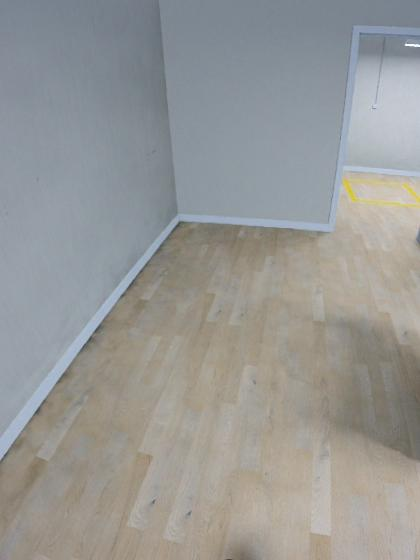

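Request:
{"fn": "move", "kwargs": {"blocking": false, "r1": {"base":{"rotate_rad":-0.4}}}}

Request:
{"fn": "wait", "kwargs": {"seconds": 3}}

Request:
{"fn": "move", "kwargs": {"blocking": false, "r1": {"base":{"strafe_m":-1.0},"joints":{"wrist_yaw_rad":0,"wrist_roll_rad":0}}}}

Request:
{"fn": "wait", "kwargs": {"seconds": 3}}

Request:
{"fn": "wait", "kwargs": {"seconds": 4, "cameras": ["r1_head_camera","r1_head_left_camera","r1_wrist_camera"]}}

Scene clock: 375.93 s.
move: r1 moving
r1.base_odometry: x=-3.775 y=+3.594 heading=-0.276
r1.turned_by_wheels: -0.247
r1.turned_by_imu: -0.248
r1.base_tilt: forward=-1.6 right=+1.3
r1.lidar_m: 3.48 1.91 1.39 1.27 1.34 1.85 2.28 2.40 3.24 3.41 1.17 1.14
r1.base_status: rotate_rad moving
r1.joint_positions: lift_m=+0.600 arm_m=+0.000 wrist_yaw_rad=+3.089 wrist_pitch_rad=+0.002 wrist_roll_rad=+0.000 gripper_m=+0.056
r1.joint_status: not commanded
r1.measured_speeds: translate_m=-0.002 strafe_m=-0.001 rotate_rad=-0.832 lift_m=+0.000 arm_m=+0.000 wrist_yaw_rad=+0.000 wrist_pitch_rad=+0.000 wrist_roll_rad=+0.000
r1.motor_effort: lift_m=+25(25) arm_m=-4(4) wheel_0=+4(9) wheel_1=+4(8) wheel_2=+4(7)
r1.servo_current: wrist_yaw_rad=46(59) wrist_pitch_rad=39(46) wrist_roll_rad=59(59) gripper_m=39(46)
r1.hand_pose: x=-0.1125 y=+0.1024 z=+0.7771 quat_wxyz=(+0.026, -0.001, +0.000, +1.000) (m; r1's base frame)
r1.wrist_depth_mm: 136 139 - - - - - / 113 139 - - - - - / 117 140 273 - - - - / 137 162 - - - - - / - - - - - - - / - - 193 - 187 - - / 1983 1708 1756 153 1756 1708 -
r2: as last shown
r2.base_tilt: forward=-0.7 right=+0.1
r2.lidar_m: 1.12 0.35 0.37 3.41 1.21 1.19 3.37 1.68 1.32 1.32 1.42 1.14
r2.servo_current: wrist_yaw_rad=104(111) wrist_pitch_rad=39(52) wrist_roll_rad=39(59) gripper_m=104(111)
r2.contact_limits: arm_m 0.1; translate_m 0.8
r2.wrist_depth_mm: - - 255 163 227 215 207 / - - 257 163 229 217 207 / - - 259 168 230 217 209 / - - 260 167 231 219 211 / 1205 - - 166 233 220 212 / - - 183 167 228 221 212 / - 1281 - - 233 218 213
pictures: none

Scene clock: 376.63 s.
earlier move: r1 done
r1.base_odometry: x=-3.775 y=+3.594 heading=-0.429
r1.turned_by_wheels: -0.153
r1.turned_by_imu: -0.154
r1.base_tilt: forward=-1.6 right=+1.3
r1.lidar_m: 3.47 2.35 1.46 1.29 1.29 1.56 2.31 2.35 2.85 3.42 1.29 1.13
r1.base_status: done
r1.joint_positions: lift_m=+0.600 arm_m=+0.000 wrist_yaw_rad=+3.089 wrist_pitch_rad=+0.002 wrist_roll_rad=+0.000 gripper_m=+0.056
r1.joint_status: not commanded
r1.measured_speeds: all 0
r1.motor_effort: lift_m=+25(25) arm_m=-4(4) wheel_0=+3(9) wheel_1=+2(8) wheel_2=+1(7)
r1.servo_current: wrist_yaw_rad=39(59) wrist_pitch_rad=39(46) wrist_roll_rad=52(59) gripper_m=39(46)
r1.hand_pose: x=-0.1125 y=+0.1024 z=+0.7771 quat_wxyz=(+0.026, -0.001, +0.000, +1.000) (m; r1's base frame)
r1.wrist_depth_mm: 136 139 - - - - - / 113 139 - - - - 1281 / 118 140 272 - - - 1281 / 137 162 - - - - - / - - - - - - - / - - 194 - 187 - - / 1983 1708 1756 153 1808 1618 -
r2.base_odometry: x=-2.438 y=-2.304 heading=-2.099
r2.turned_by_wheels: +0.000
r2.turned_by_imu: +0.000
r2.base_tilt: forward=-0.7 right=+0.1
r2.lidar_m: 1.10 0.32 0.36 3.41 1.22 1.20 3.33 1.65 1.34 1.34 1.42 1.14
r2.base_status: not commanded
r2.joint_positions: lift_m=+0.900 arm_m=+0.075 wrist_yaw_rad=+1.767 wrist_pitch_rad=+0.002 wrist_roll_rad=+0.000 gripper_m=-0.029
r2.joint_status: not commanded
r2.measured_speeds: all 0
r2.motor_effort: lift_m=+21(21) arm_m=+4(4) wheel_0=+13(13) wheel_1=+6(6) wheel_2=-2(2)
r2.servo_current: wrist_yaw_rad=104(111) wrist_pitch_rad=39(52) wrist_roll_rad=52(65) gripper_m=104(111)
r2.contact_limits: arm_m 0.1; translate_m 0.8
r2.hand_pose: x=+0.2753 y=+0.2999 z=+1.0775 quat_wxyz=(+0.634, -0.001, +0.000, +0.773) (m; r2's base frame)
r2.wrist_depth_mm: - - 255 163 227 215 206 / - - 257 164 229 216 207 / - - 258 167 229 217 208 / - - 260 167 232 218 209 / 1229 - - 166 233 219 211 / - - 183 167 228 221 212 / - 1281 - - 234 219 213
wait: 0.70 of 3 s (r1 has come to rest)
pictures: none

Scene clock: 377.13 s.
move: r1 moving
r1.base_odometry: x=-3.790 y=+3.561 heading=-0.428
r1.turned_by_wheels: +0.000
r1.turned_by_imu: +0.000
r1.base_tilt: forward=-1.6 right=+1.3
r1.lidar_m: 3.48 2.41 1.52 1.32 1.34 1.63 2.31 2.34 2.83 3.37 1.31 1.13
r1.base_status: strafe_m moving
r1.joint_positions: lift_m=+0.600 arm_m=+0.000 wrist_yaw_rad=+2.503 wrist_pitch_rad=+0.002 wrist_roll_rad=+0.000 gripper_m=+0.056
r1.joint_status: wrist_yaw_rad moving; wrist_roll_rad moving
r1.measured_speeds: translate_m=-0.001 strafe_m=-0.140 rotate_rad=+0.005 lift_m=+0.000 arm_m=+0.000 wrist_yaw_rad=-1.819 wrist_pitch_rad=+0.000 wrist_roll_rad=+0.000
r1.motor_effort: lift_m=+25(25) arm_m=-4(4) wheel_0=+9(11) wheel_1=-6(11) wheel_2=+1(1)
r1.servo_current: wrist_yaw_rad=98(137) wrist_pitch_rad=39(46) wrist_roll_rad=46(72) gripper_m=33(46)
r1.hand_pose: x=-0.0084 y=+0.2421 z=+0.7771 quat_wxyz=(+0.314, -0.001, +0.000, +0.949) (m; r1's base frame)
r1.wrist_depth_mm: - - - - 1464 1229 1118 / - - - - 1464 1255 1118 / - - - - 1499 1229 1098 / - - - - 1537 - 1098 / - - - - - - - / - - 194 - 187 - - / 1808 1708 1756 143 - - -
r2: as last shown
r2.lidar_m: 1.14 0.34 0.36 3.41 1.22 1.22 3.36 1.67 1.35 1.34 1.40 1.13
r2.servo_current: wrist_yaw_rad=111(111) wrist_pitch_rad=39(52) wrist_roll_rad=39(59) gripper_m=98(104)
r2.contact_limits: arm_m 0.1; translate_m 0.8
r2.wrist_depth_mm: - - 255 163 227 215 206 / - - 257 163 229 216 207 / - - 259 167 229 218 210 / - - 260 168 231 218 210 / 1229 - - 167 233 220 211 / - - 183 167 228 220 212 / - 1308 - - 233 219 213
pictures: none

Scene clock: 380.13 s.
earlier move: r1 moving
r1.base_odometry: x=-4.145 y=+2.783 heading=-0.429
r1.turned_by_wheels: +0.000
r1.turned_by_imu: -0.006
r1.base_tilt: forward=-1.6 right=+1.3
r1.lidar_m: 0.89 3.66 2.44 2.14 2.17 2.39 2.14 2.18 2.65 2.51 2.54 2.59
r1.base_status: strafe_m moving
r1.joint_positions: lift_m=+0.600 arm_m=+0.000 wrist_yaw_rad=+0.003 wrist_pitch_rad=+0.002 wrist_roll_rad=+0.000 gripper_m=+0.056
r1.joint_status: all done
r1.measured_speeds: translate_m=+0.001 strafe_m=-0.254 rotate_rad=-0.003 lift_m=+0.000 arm_m=+0.000 wrist_yaw_rad=+0.000 wrist_pitch_rad=+0.000 wrist_roll_rad=+0.000
r1.motor_effort: lift_m=+25(25) arm_m=-4(4) wheel_0=+0(11) wheel_1=-1(11) wheel_2=-1(2)
r1.servo_current: wrist_yaw_rad=33(137) wrist_pitch_rad=46(46) wrist_roll_rad=52(78) gripper_m=39(46)
r1.hand_pose: x=+0.4596 y=-0.0866 z=+0.7771 quat_wxyz=(+1.000, +0.000, +0.001, +0.001) (m; r1's base frame)
r1.wrist_depth_mm: - - - - - - - / - - - - - - - / - - 1118 1025 - - - / - - - - - - - / - - - - - - - / - - 192 - 187 - - / 1983 1756 - 136 1808 1661 1863
r2.base_odometry: x=-2.438 y=-2.304 heading=-2.099
r2.turned_by_wheels: +0.000
r2.turned_by_imu: +0.000
r2.base_tilt: forward=-0.7 right=+0.1
r2.lidar_m: 1.11 0.36 0.37 3.41 1.22 1.19 3.38 1.64 1.36 1.34 1.41 1.13
r2.base_status: not commanded
r2.joint_positions: lift_m=+0.900 arm_m=+0.075 wrist_yaw_rad=+1.767 wrist_pitch_rad=+0.002 wrist_roll_rad=+0.000 gripper_m=-0.029
r2.joint_status: not commanded
r2.measured_speeds: all 0
r2.motor_effort: lift_m=+21(21) arm_m=+4(4) wheel_0=+13(13) wheel_1=+6(6) wheel_2=-2(3)
r2.servo_current: wrist_yaw_rad=98(111) wrist_pitch_rad=46(52) wrist_roll_rad=39(59) gripper_m=104(104)
r2.contact_limits: arm_m 0.1; translate_m 0.8
r2.hand_pose: x=+0.2753 y=+0.2999 z=+1.0775 quat_wxyz=(+0.634, -0.001, +0.000, +0.773) (m; r2's base frame)
r2.wrist_depth_mm: - - 256 163 227 216 206 / - - 257 163 229 215 208 / - - 260 167 229 218 209 / - - 259 167 232 218 211 / 1229 - - 166 233 220 211 / - - 184 168 228 220 213 / - 1281 - - 234 218 213
wait: 3.00 s; no rest
pictures: none

Scene clock: 381.30 s.
earlier move: r1 done
r1.base_odometry: x=-4.191 y=+2.684 heading=-0.428
r1.turned_by_wheels: +0.000
r1.turned_by_imu: -0.001
r1.base_tilt: forward=-1.6 right=+1.3
r1.lidar_m: 0.89 0.95 2.56 2.25 2.27 2.36 2.14 2.14 2.60 2.42 2.44 2.60
r1.base_status: done
r1.joint_positions: lift_m=+0.600 arm_m=+0.000 wrist_yaw_rad=+0.003 wrist_pitch_rad=+0.002 wrist_roll_rad=+0.000 gripper_m=+0.056
r1.joint_status: all done
r1.measured_speeds: all 0
r1.motor_effort: lift_m=+25(25) arm_m=-4(4) wheel_0=+1(11) wheel_1=+1(11) wheel_2=+0(2)
r1.servo_current: wrist_yaw_rad=65(137) wrist_pitch_rad=33(52) wrist_roll_rad=52(78) gripper_m=39(46)
r1.hand_pose: x=+0.4596 y=-0.0866 z=+0.7771 quat_wxyz=(+1.000, +0.000, +0.001, +0.001) (m; r1's base frame)
r1.wrist_depth_mm: - - - - - - - / - - - - - - - / - - 991 - - - - / - - - - - - - / - - - - - - - / - - 190 - 187 - - / 1756 150 - 143 1808 1661 1808
r2.base_odometry: x=-2.438 y=-2.304 heading=-2.099
r2.turned_by_wheels: +0.000
r2.turned_by_imu: +0.000
r2.base_tilt: forward=-0.7 right=+0.1
r2.lidar_m: 1.13 0.34 0.34 3.41 1.23 1.19 3.39 1.67 1.35 1.31 1.41 1.15
r2.base_status: not commanded
r2.joint_positions: lift_m=+0.900 arm_m=+0.075 wrist_yaw_rad=+1.767 wrist_pitch_rad=+0.002 wrist_roll_rad=+0.000 gripper_m=-0.029
r2.joint_status: not commanded
r2.measured_speeds: all 0
r2.motor_effort: lift_m=+21(21) arm_m=+4(4) wheel_0=+13(13) wheel_1=+5(6) wheel_2=-2(3)
r2.servo_current: wrist_yaw_rad=91(117) wrist_pitch_rad=39(52) wrist_roll_rad=39(59) gripper_m=104(111)
r2.contact_limits: arm_m 0.1; translate_m 0.8
r2.hand_pose: x=+0.2753 y=+0.2999 z=+1.0775 quat_wxyz=(+0.634, -0.001, +0.000, +0.773) (m; r2's base frame)
r2.wrist_depth_mm: - - 255 163 226 215 206 / - - 257 163 229 216 207 / - - 258 168 229 217 208 / - - 260 168 232 219 210 / 1229 - - 166 232 219 212 / - - 183 167 228 220 211 / - 1308 - - 233 218 213
wait: 1.17 of 4 s (r1 has come to rest)
pictures: r1_head_camera, r1_head_left_camera, r1_wrist_camera
Images, in order (width x height): r1_head_camera 420x560, r1_head_left_camera 420x672, r1_wrist_camera 616x392.

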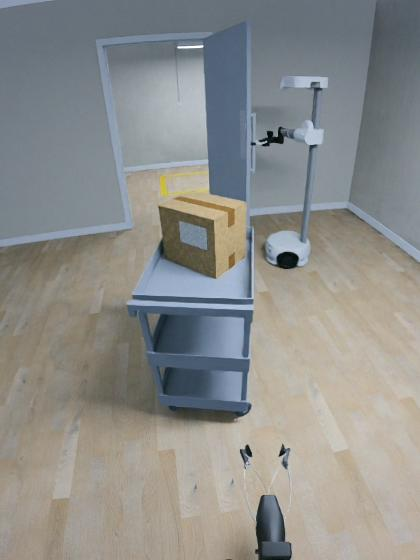

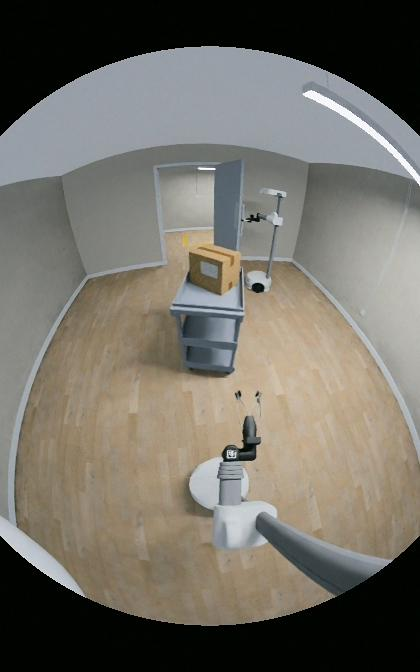

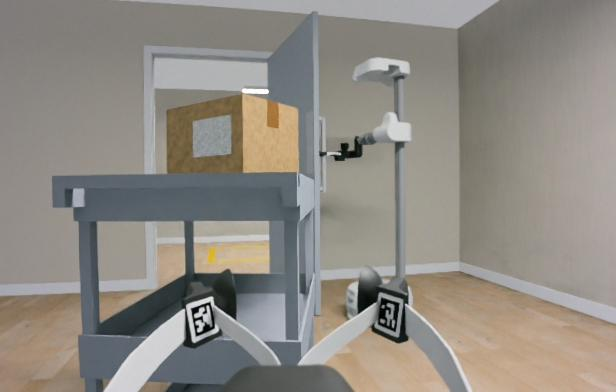

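Request:
{"fn": "move", "kwargs": {"blocking": false, "r1": {"base":{"rotate_rad":-0.11},"joints":{"wrist_roll_rad":1.571,"lift_m":0.67,"gripper_m":0.1}}}}

Request:
{"fn": "wait", "kwargs": {"seconds": 2}}

Request:
{"fn": "wait", "kwargs": {"seconds": 1}}

Request:
{"fn": "move", "kwargs": {"blocking": false, "r1": {"base":{"strafe_m":0.45}}}}

Request:
{"fn": "wait", "kwargs": {"seconds": 4, "cameras": ["r1_head_camera","r1_wrist_camera"]}}

Scene clock: 393.47 s.
move: r1 moving
r1.base_odometry: x=-4.191 y=+2.684 heading=-0.538
r1.turned_by_wheels: -0.110
r1.turned_by_imu: -0.111
r1.base_tilt: forward=-1.6 right=+1.3
r1.lidar_m: 0.89 0.92 2.73 2.28 2.25 2.56 2.14 2.13 2.44 2.43 2.41 2.77
r1.base_status: rotate_rad moving
r1.joint_positions: lift_m=+0.637 arm_m=+0.000 wrist_yaw_rad=+0.002 wrist_pitch_rad=+0.002 wrist_roll_rad=+0.580 gripper_m=+0.075
r1.joint_status: lift_m moving; wrist_roll_rad moving; gripper_m moving
r1.measured_speeds: translate_m=+0.000 strafe_m=+0.000 rotate_rad=+0.000 lift_m=+0.141 arm_m=+0.000 wrist_yaw_rad=+0.000 wrist_pitch_rad=+0.000 wrist_roll_rad=+1.818
r1.motor_effort: lift_m=+25(27) arm_m=-4(4) wheel_0=+0(8) wheel_1=+1(7) wheel_2=+1(6)
r1.servo_current: wrist_yaw_rad=39(59) wrist_pitch_rad=46(52) wrist_roll_rad=98(111) gripper_m=65(72)
r1.hand_pose: x=+0.4595 y=-0.0867 z=+0.8149 quat_wxyz=(+0.958, +0.286, +0.001, +0.001) (m; r1's base frame)
r1.wrist_depth_mm: - - - - - - - / - - - - - - - / - - - - - - - / - 1025 1098 - - - - / - 1042 946 - - - 1756 / - 668 193 - 189 1708 1397 / - - - 138 1618 1366 1205
r2: as last shown
r2.lidar_m: 1.14 0.35 0.33 3.42 1.23 1.22 3.36 1.68 1.36 1.33 1.42 1.14
r2.motor_effort: lift_m=+21(21) arm_m=+3(4) wheel_0=+13(13) wheel_1=+6(6) wheel_2=-2(2)
r2.servo_current: wrist_yaw_rad=91(104) wrist_pitch_rad=33(46) wrist_roll_rad=39(59) gripper_m=104(104)
r2.contact_limits: arm_m 0.1; translate_m 0.8
r2.wrist_depth_mm: - - 255 163 228 215 207 / - - 257 163 229 216 207 / - - 258 168 229 218 208 / - - 260 168 231 217 211 / 1229 - - 167 233 219 212 / - - 183 167 228 220 213 / - 1281 - - 233 218 213
pictures: none

Scene clock: 394.50 s.
earlier move: r1 done
r1.base_odometry: x=-4.191 y=+2.684 heading=-0.538
r1.turned_by_wheels: +0.000
r1.turned_by_imu: +0.000
r1.base_tilt: forward=-1.6 right=+1.3
r1.lidar_m: 0.88 0.92 2.75 2.28 2.25 2.50 2.15 2.13 2.45 2.43 2.42 2.74
r1.base_status: done
r1.joint_positions: lift_m=+0.670 arm_m=+0.000 wrist_yaw_rad=+0.002 wrist_pitch_rad=+0.002 wrist_roll_rad=+1.569 gripper_m=+0.100
r1.joint_status: all done
r1.measured_speeds: all 0
r1.motor_effort: lift_m=+25(27) arm_m=-4(4) wheel_0=+2(8) wheel_1=+0(7) wheel_2=-1(6)
r1.servo_current: wrist_yaw_rad=33(65) wrist_pitch_rad=39(52) wrist_roll_rad=46(111) gripper_m=39(78)
r1.hand_pose: x=+0.4595 y=-0.0867 z=+0.8471 quat_wxyz=(+0.708, +0.706, +0.002, +0.000) (m; r1's base frame)
r1.wrist_depth_mm: - - - - - 1708 1160 / - - - - - 1618 1182 / - - - - - 1756 1205 / - - - - - 1756 1229 / - - - - - 1808 1182 / - - 216 759 193 732 - / - - 1008 144 - 732 -
r2.base_odometry: x=-2.438 y=-2.304 heading=-2.099
r2.turned_by_wheels: +0.000
r2.turned_by_imu: +0.000
r2.base_tilt: forward=-0.7 right=+0.0
r2.lidar_m: 1.13 0.34 0.36 3.41 1.24 1.20 3.39 1.68 1.35 1.33 1.41 1.15
r2.base_status: not commanded
r2.joint_positions: lift_m=+0.900 arm_m=+0.075 wrist_yaw_rad=+1.767 wrist_pitch_rad=+0.002 wrist_roll_rad=+0.000 gripper_m=-0.029
r2.joint_status: not commanded
r2.measured_speeds: all 0
r2.motor_effort: lift_m=+21(21) arm_m=+4(4) wheel_0=+12(13) wheel_1=+6(6) wheel_2=-2(3)
r2.servo_current: wrist_yaw_rad=91(111) wrist_pitch_rad=33(46) wrist_roll_rad=46(59) gripper_m=98(111)
r2.contact_limits: arm_m 0.1; translate_m 0.8
r2.hand_pose: x=+0.2753 y=+0.2999 z=+1.0775 quat_wxyz=(+0.634, -0.001, +0.000, +0.773) (m; r2's base frame)
r2.wrist_depth_mm: - - 256 163 227 214 206 / - - 256 163 229 216 207 / - - 260 167 229 218 209 / - - 259 167 231 218 211 / 1205 - - 167 233 220 211 / - - 183 167 228 220 212 / - 1281 - - 234 217 213
wait: 1.03 of 2 s (r1 has come to rest)
pictures: none

Scene clock: 395.50 s.
r1.base_odometry: x=-4.191 y=+2.684 heading=-0.538
r1.turned_by_wheels: +0.000
r1.turned_by_imu: +0.000
r1.base_tilt: forward=-1.6 right=+1.3
r1.lidar_m: 0.90 0.91 2.72 2.30 2.25 2.55 2.16 2.15 2.44 2.42 2.41 2.73
r1.base_status: done
r1.joint_positions: lift_m=+0.670 arm_m=+0.000 wrist_yaw_rad=+0.002 wrist_pitch_rad=+0.002 wrist_roll_rad=+1.569 gripper_m=+0.100
r1.joint_status: all done
r1.measured_speeds: all 0
r1.motor_effort: lift_m=+25(27) arm_m=-4(4) wheel_0=+2(8) wheel_1=+0(7) wheel_2=+0(6)
r1.servo_current: wrist_yaw_rad=59(65) wrist_pitch_rad=39(52) wrist_roll_rad=52(111) gripper_m=46(78)
r1.hand_pose: x=+0.4595 y=-0.0867 z=+0.8471 quat_wxyz=(+0.708, +0.706, +0.002, +0.000) (m; r1's base frame)
r1.wrist_depth_mm: - - - - - 1708 1182 / - - - - - 1756 1205 / - - - - - 1756 1229 / - - - - - 1756 1205 / - - - - - 1756 1160 / - - 215 759 193 741 - / - - 1008 144 - 723 -
r2.base_odometry: x=-2.438 y=-2.304 heading=-2.099
r2.turned_by_wheels: +0.000
r2.turned_by_imu: +0.000
r2.base_tilt: forward=-0.7 right=+0.1
r2.lidar_m: 1.13 0.35 0.35 3.42 1.22 1.21 3.36 1.64 1.34 1.32 1.39 1.14
r2.base_status: not commanded
r2.joint_positions: lift_m=+0.900 arm_m=+0.075 wrist_yaw_rad=+1.767 wrist_pitch_rad=+0.002 wrist_roll_rad=+0.000 gripper_m=-0.029
r2.joint_status: not commanded
r2.measured_speeds: all 0
r2.motor_effort: lift_m=+21(21) arm_m=+4(4) wheel_0=+13(13) wheel_1=+5(6) wheel_2=-2(3)
r2.servo_current: wrist_yaw_rad=98(111) wrist_pitch_rad=46(46) wrist_roll_rad=46(59) gripper_m=104(111)
r2.contact_limits: arm_m 0.1; translate_m 0.8
r2.hand_pose: x=+0.2753 y=+0.2999 z=+1.0775 quat_wxyz=(+0.634, -0.001, +0.000, +0.773) (m; r2's base frame)
r2.wrist_depth_mm: - - 255 163 227 215 206 / - - 256 163 229 216 207 / - - 258 168 229 217 209 / - - 259 168 231 219 211 / 1229 - - 167 233 219 211 / - - 183 167 228 220 212 / - 1308 - - 233 219 214
wait: 1.00 s; at rest by 0.27 s
pictures: none

Scene clock: 396.00 s.
move: r1 moving
r1.base_odometry: x=-4.172 y=+2.715 heading=-0.538
r1.turned_by_wheels: +0.000
r1.turned_by_imu: +0.000
r1.base_tilt: forward=-1.6 right=+1.3
r1.lidar_m: 0.89 0.91 2.66 2.25 2.22 2.57 2.16 2.15 2.48 2.47 2.45 2.82
r1.base_status: strafe_m moving
r1.joint_positions: lift_m=+0.670 arm_m=+0.000 wrist_yaw_rad=+0.002 wrist_pitch_rad=+0.002 wrist_roll_rad=+1.569 gripper_m=+0.100
r1.joint_status: not commanded
r1.measured_speeds: translate_m=+0.001 strafe_m=+0.141 rotate_rad=-0.006 lift_m=+0.000 arm_m=+0.000 wrist_yaw_rad=+0.000 wrist_pitch_rad=+0.000 wrist_roll_rad=+0.000
r1.motor_effort: lift_m=+25(25) arm_m=-4(4) wheel_0=-9(11) wheel_1=+10(10) wheel_2=-1(1)
r1.servo_current: wrist_yaw_rad=52(72) wrist_pitch_rad=39(46) wrist_roll_rad=65(65) gripper_m=39(46)
r1.hand_pose: x=+0.4595 y=-0.0867 z=+0.8471 quat_wxyz=(+0.708, +0.706, +0.002, +0.000) (m; r1's base frame)
r1.wrist_depth_mm: - - - - - 1661 1182 / - - - - - 1661 1205 / - - - - - 1708 1205 / - - - - - 1808 1229 / - - - - - 1397 1160 / - - 216 960 198 741 - / - - 1025 144 - 136 -
r2: as last shown
r2.lidar_m: 1.13 0.32 0.37 3.41 1.21 1.20 3.38 1.67 1.35 1.33 1.43 1.15
r2.motor_effort: lift_m=+21(21) arm_m=+4(4) wheel_0=+13(13) wheel_1=+6(6) wheel_2=-2(2)
r2.servo_current: wrist_yaw_rad=104(111) wrist_pitch_rad=39(39) wrist_roll_rad=52(59) gripper_m=91(104)
r2.contact_limits: arm_m 0.1; translate_m 0.8
r2.wrist_depth_mm: - - 256 163 227 215 207 / - - 256 163 229 216 207 / - - 259 168 229 218 209 / - - 260 167 231 217 211 / 1229 - - 167 233 220 211 / - - 183 167 228 220 212 / - 1281 - - 233 218 213
pictures: none

Scene clock: 398.33 s.
earlier move: r1 done
r1.base_odometry: x=-3.960 y=+3.071 heading=-0.538
r1.turned_by_wheels: +0.000
r1.turned_by_imu: +0.002
r1.base_tilt: forward=-1.6 right=+1.3
r1.lidar_m: 0.85 3.53 2.22 1.86 1.83 2.12 2.26 2.27 2.61 2.84 2.84 0.94
r1.base_status: done
r1.joint_positions: lift_m=+0.670 arm_m=+0.000 wrist_yaw_rad=+0.002 wrist_pitch_rad=+0.002 wrist_roll_rad=+1.569 gripper_m=+0.100
r1.joint_status: not commanded
r1.measured_speeds: all 0
r1.motor_effort: lift_m=+24(25) arm_m=-4(4) wheel_0=+0(11) wheel_1=+0(11) wheel_2=+0(2)
r1.servo_current: wrist_yaw_rad=59(72) wrist_pitch_rad=46(52) wrist_roll_rad=46(65) gripper_m=39(52)
r1.hand_pose: x=+0.4595 y=-0.0867 z=+0.8471 quat_wxyz=(+0.708, +0.706, +0.002, +0.000) (m; r1's base frame)
r1.wrist_depth_mm: - - - - - 1618 1182 / - - - - - 741 - / - - 1042 960 - 732 - / - - 1060 1042 - 741 - / - - - 1098 - 741 - / - - 215 - 199 1537 1205 / - - - 144 - 1863 1229
r2.base_odometry: x=-2.438 y=-2.304 heading=-2.099
r2.turned_by_wheels: +0.000
r2.turned_by_imu: +0.000
r2.base_tilt: forward=-0.7 right=+0.1
r2.lidar_m: 1.10 0.35 0.37 3.40 1.22 1.18 3.32 1.66 1.34 1.33 1.41 1.14
r2.base_status: not commanded
r2.joint_positions: lift_m=+0.900 arm_m=+0.075 wrist_yaw_rad=+1.767 wrist_pitch_rad=+0.002 wrist_roll_rad=+0.000 gripper_m=-0.029
r2.joint_status: not commanded
r2.measured_speeds: all 0
r2.motor_effort: lift_m=+21(21) arm_m=+3(4) wheel_0=+13(13) wheel_1=+6(6) wheel_2=-2(3)
r2.servo_current: wrist_yaw_rad=104(111) wrist_pitch_rad=46(46) wrist_roll_rad=65(65) gripper_m=91(104)
r2.contact_limits: arm_m 0.1; translate_m 0.8
r2.hand_pose: x=+0.2753 y=+0.2999 z=+1.0775 quat_wxyz=(+0.634, -0.001, +0.000, +0.773) (m; r2's base frame)
r2.wrist_depth_mm: - - 255 163 226 215 207 / - - 257 163 229 216 208 / - - 259 167 229 219 208 / - - 259 168 232 219 211 / 1205 - - 166 233 219 211 / - - 183 167 228 220 212 / - 1308 - - 233 217 213
wait: 2.33 of 4 s (r1 has come to rest)
pictures: r1_head_camera, r1_wrist_camera
Images, in order (width x height): r1_head_camera 420x560, r1_wrist_camera 616x392.

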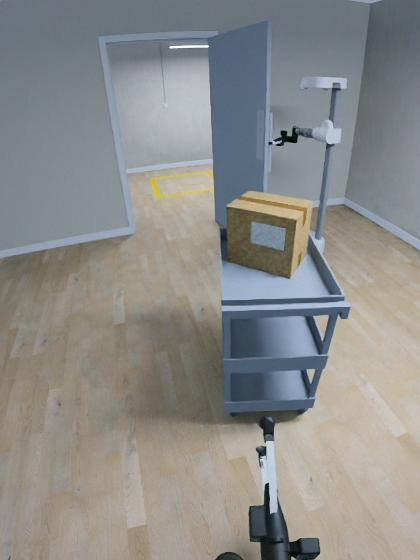

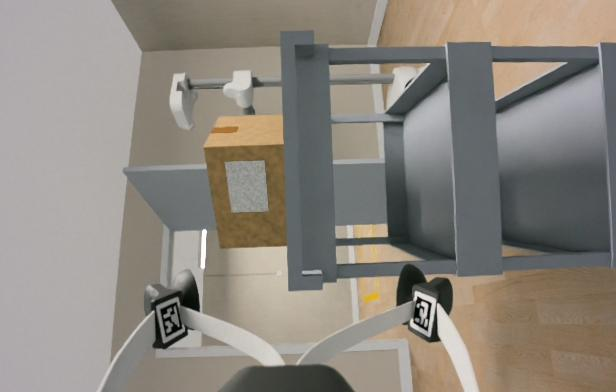

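Request:
{"fn": "move", "kwargs": {"blocking": false, "r1": {"base":{"strafe_m":-0.12,"translate_m":0.3}}}}

Request:
{"fn": "wait", "kwargs": {"seconds": 4, "cameras": ["r1_head_camera","r1_wrist_camera"]}}

Scene clock: 406.07 s.
move: r1 moving
r1.base_odometry: x=-3.940 y=+3.044 heading=-0.538
r1.turned_by_wheels: +0.000
r1.turned_by_imu: +0.000
r1.base_tilt: forward=-1.6 right=+1.3
r1.lidar_m: 0.84 3.50 2.26 1.90 1.84 2.16 2.30 2.30 2.64 2.84 2.82 0.89
r1.base_status: translate_m moving; strafe_m moving
r1.joint_positions: lift_m=+0.670 arm_m=+0.000 wrist_yaw_rad=+0.002 wrist_pitch_rad=+0.002 wrist_roll_rad=+1.569 gripper_m=+0.100
r1.joint_status: not commanded
r1.measured_speeds: translate_m=+0.122 strafe_m=-0.049 rotate_rad=+0.004 lift_m=+0.000 arm_m=+0.000 wrist_yaw_rad=+0.000 wrist_pitch_rad=+0.000 wrist_roll_rad=+0.000
r1.motor_effort: lift_m=+24(25) arm_m=-4(4) wheel_0=+9(10) wheel_1=+4(5) wheel_2=-8(9)
r1.servo_current: wrist_yaw_rad=39(65) wrist_pitch_rad=39(52) wrist_roll_rad=39(59) gripper_m=46(46)
r1.hand_pose: x=+0.4595 y=-0.0867 z=+0.8471 quat_wxyz=(+0.708, +0.706, +0.002, +0.000) (m; r1's base frame)
r1.wrist_depth_mm: - - - - - 1708 1182 / - - - - - 715 - / - - 1060 917 - 715 - / - - 1008 991 - 715 - / - - - 1042 - 715 - / - - 216 - 193 1576 1229 / - - - 144 - 1808 1229
r2: as last shown
r2.lidar_m: 1.13 0.35 0.36 3.41 1.23 1.20 3.36 1.70 1.35 1.33 1.40 1.15
r2.motor_effort: lift_m=+21(21) arm_m=+4(4) wheel_0=+13(13) wheel_1=+6(6) wheel_2=-2(2)
r2.servo_current: wrist_yaw_rad=85(104) wrist_pitch_rad=39(46) wrist_roll_rad=52(59) gripper_m=98(111)
r2.contact_limits: arm_m 0.1; translate_m 0.8
r2.wrist_depth_mm: - - 255 163 227 215 206 / - - 257 163 229 216 207 / - - 259 167 229 218 208 / - - 260 168 232 218 211 / 1205 - - 166 232 220 211 / - - 183 167 228 220 212 / - 1336 - - 233 217 213
pictures: none

Scene clock: 408.07 s.
earlier move: r1 done
r1.base_odometry: x=-3.764 y=+2.814 heading=-0.538
r1.turned_by_wheels: +0.000
r1.turned_by_imu: +0.000
r1.base_tilt: forward=-1.6 right=+1.3
r1.lidar_m: 0.59 3.26 2.45 2.07 2.07 2.35 2.54 2.53 2.89 2.66 2.65 0.62
r1.base_status: done
r1.joint_positions: lift_m=+0.670 arm_m=+0.000 wrist_yaw_rad=+0.002 wrist_pitch_rad=+0.002 wrist_roll_rad=+1.569 gripper_m=+0.100
r1.joint_status: not commanded
r1.measured_speeds: all 0
r1.motor_effort: lift_m=+24(25) arm_m=-4(4) wheel_0=+1(10) wheel_1=+3(6) wheel_2=+0(10)
r1.servo_current: wrist_yaw_rad=59(65) wrist_pitch_rad=39(52) wrist_roll_rad=46(72) gripper_m=46(52)
r1.hand_pose: x=+0.4595 y=-0.0867 z=+0.8471 quat_wxyz=(+0.708, +0.706, +0.002, +0.000) (m; r1's base frame)
r1.wrist_depth_mm: - - - - - 1576 1182 / - - - 445 - 469 - / - - - 442 - - - / - - 676 442 - - - / - - 715 439 - - - / - - 216 382 192 - - / - - - 144 - 1808 -
r2.base_odometry: x=-2.438 y=-2.304 heading=-2.099
r2.turned_by_wheels: +0.000
r2.turned_by_imu: +0.000
r2.base_tilt: forward=-0.7 right=+0.1
r2.lidar_m: 1.13 0.33 0.36 3.43 1.22 1.21 3.32 1.67 1.34 1.33 1.40 1.13
r2.base_status: not commanded
r2.joint_positions: lift_m=+0.900 arm_m=+0.075 wrist_yaw_rad=+1.767 wrist_pitch_rad=+0.002 wrist_roll_rad=+0.000 gripper_m=-0.029
r2.joint_status: not commanded
r2.measured_speeds: all 0
r2.motor_effort: lift_m=+21(21) arm_m=+4(4) wheel_0=+13(13) wheel_1=+6(6) wheel_2=-2(2)
r2.servo_current: wrist_yaw_rad=98(111) wrist_pitch_rad=46(46) wrist_roll_rad=39(59) gripper_m=98(111)
r2.contact_limits: arm_m 0.1; translate_m 0.8
r2.hand_pose: x=+0.2753 y=+0.2999 z=+1.0775 quat_wxyz=(+0.634, -0.001, +0.000, +0.773) (m; r2's base frame)
r2.wrist_depth_mm: - - 257 163 226 215 206 / - - 257 163 229 216 207 / - - 260 167 230 217 208 / - - 260 168 232 218 211 / 1229 - - 166 233 220 211 / - - 182 167 229 221 212 / - 1308 - - 233 217 213
wait: 2.00 of 4 s (r1 has come to rest)
pictures: r1_head_camera, r1_wrist_camera
Images, in order (width x height): r1_head_camera 420x560, r1_wrist_camera 616x392.

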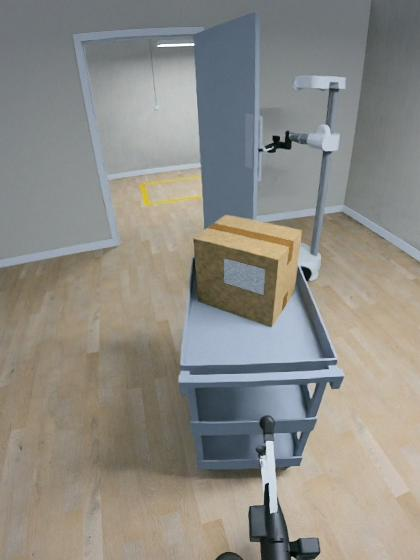

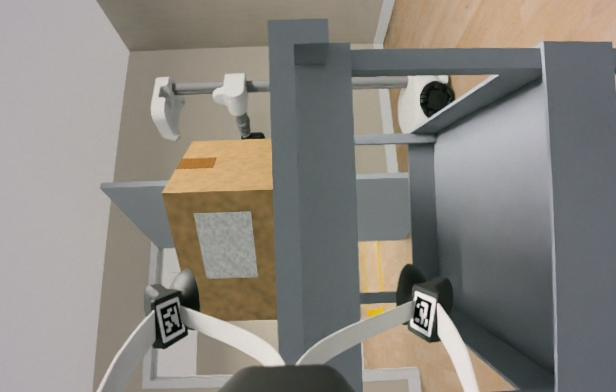

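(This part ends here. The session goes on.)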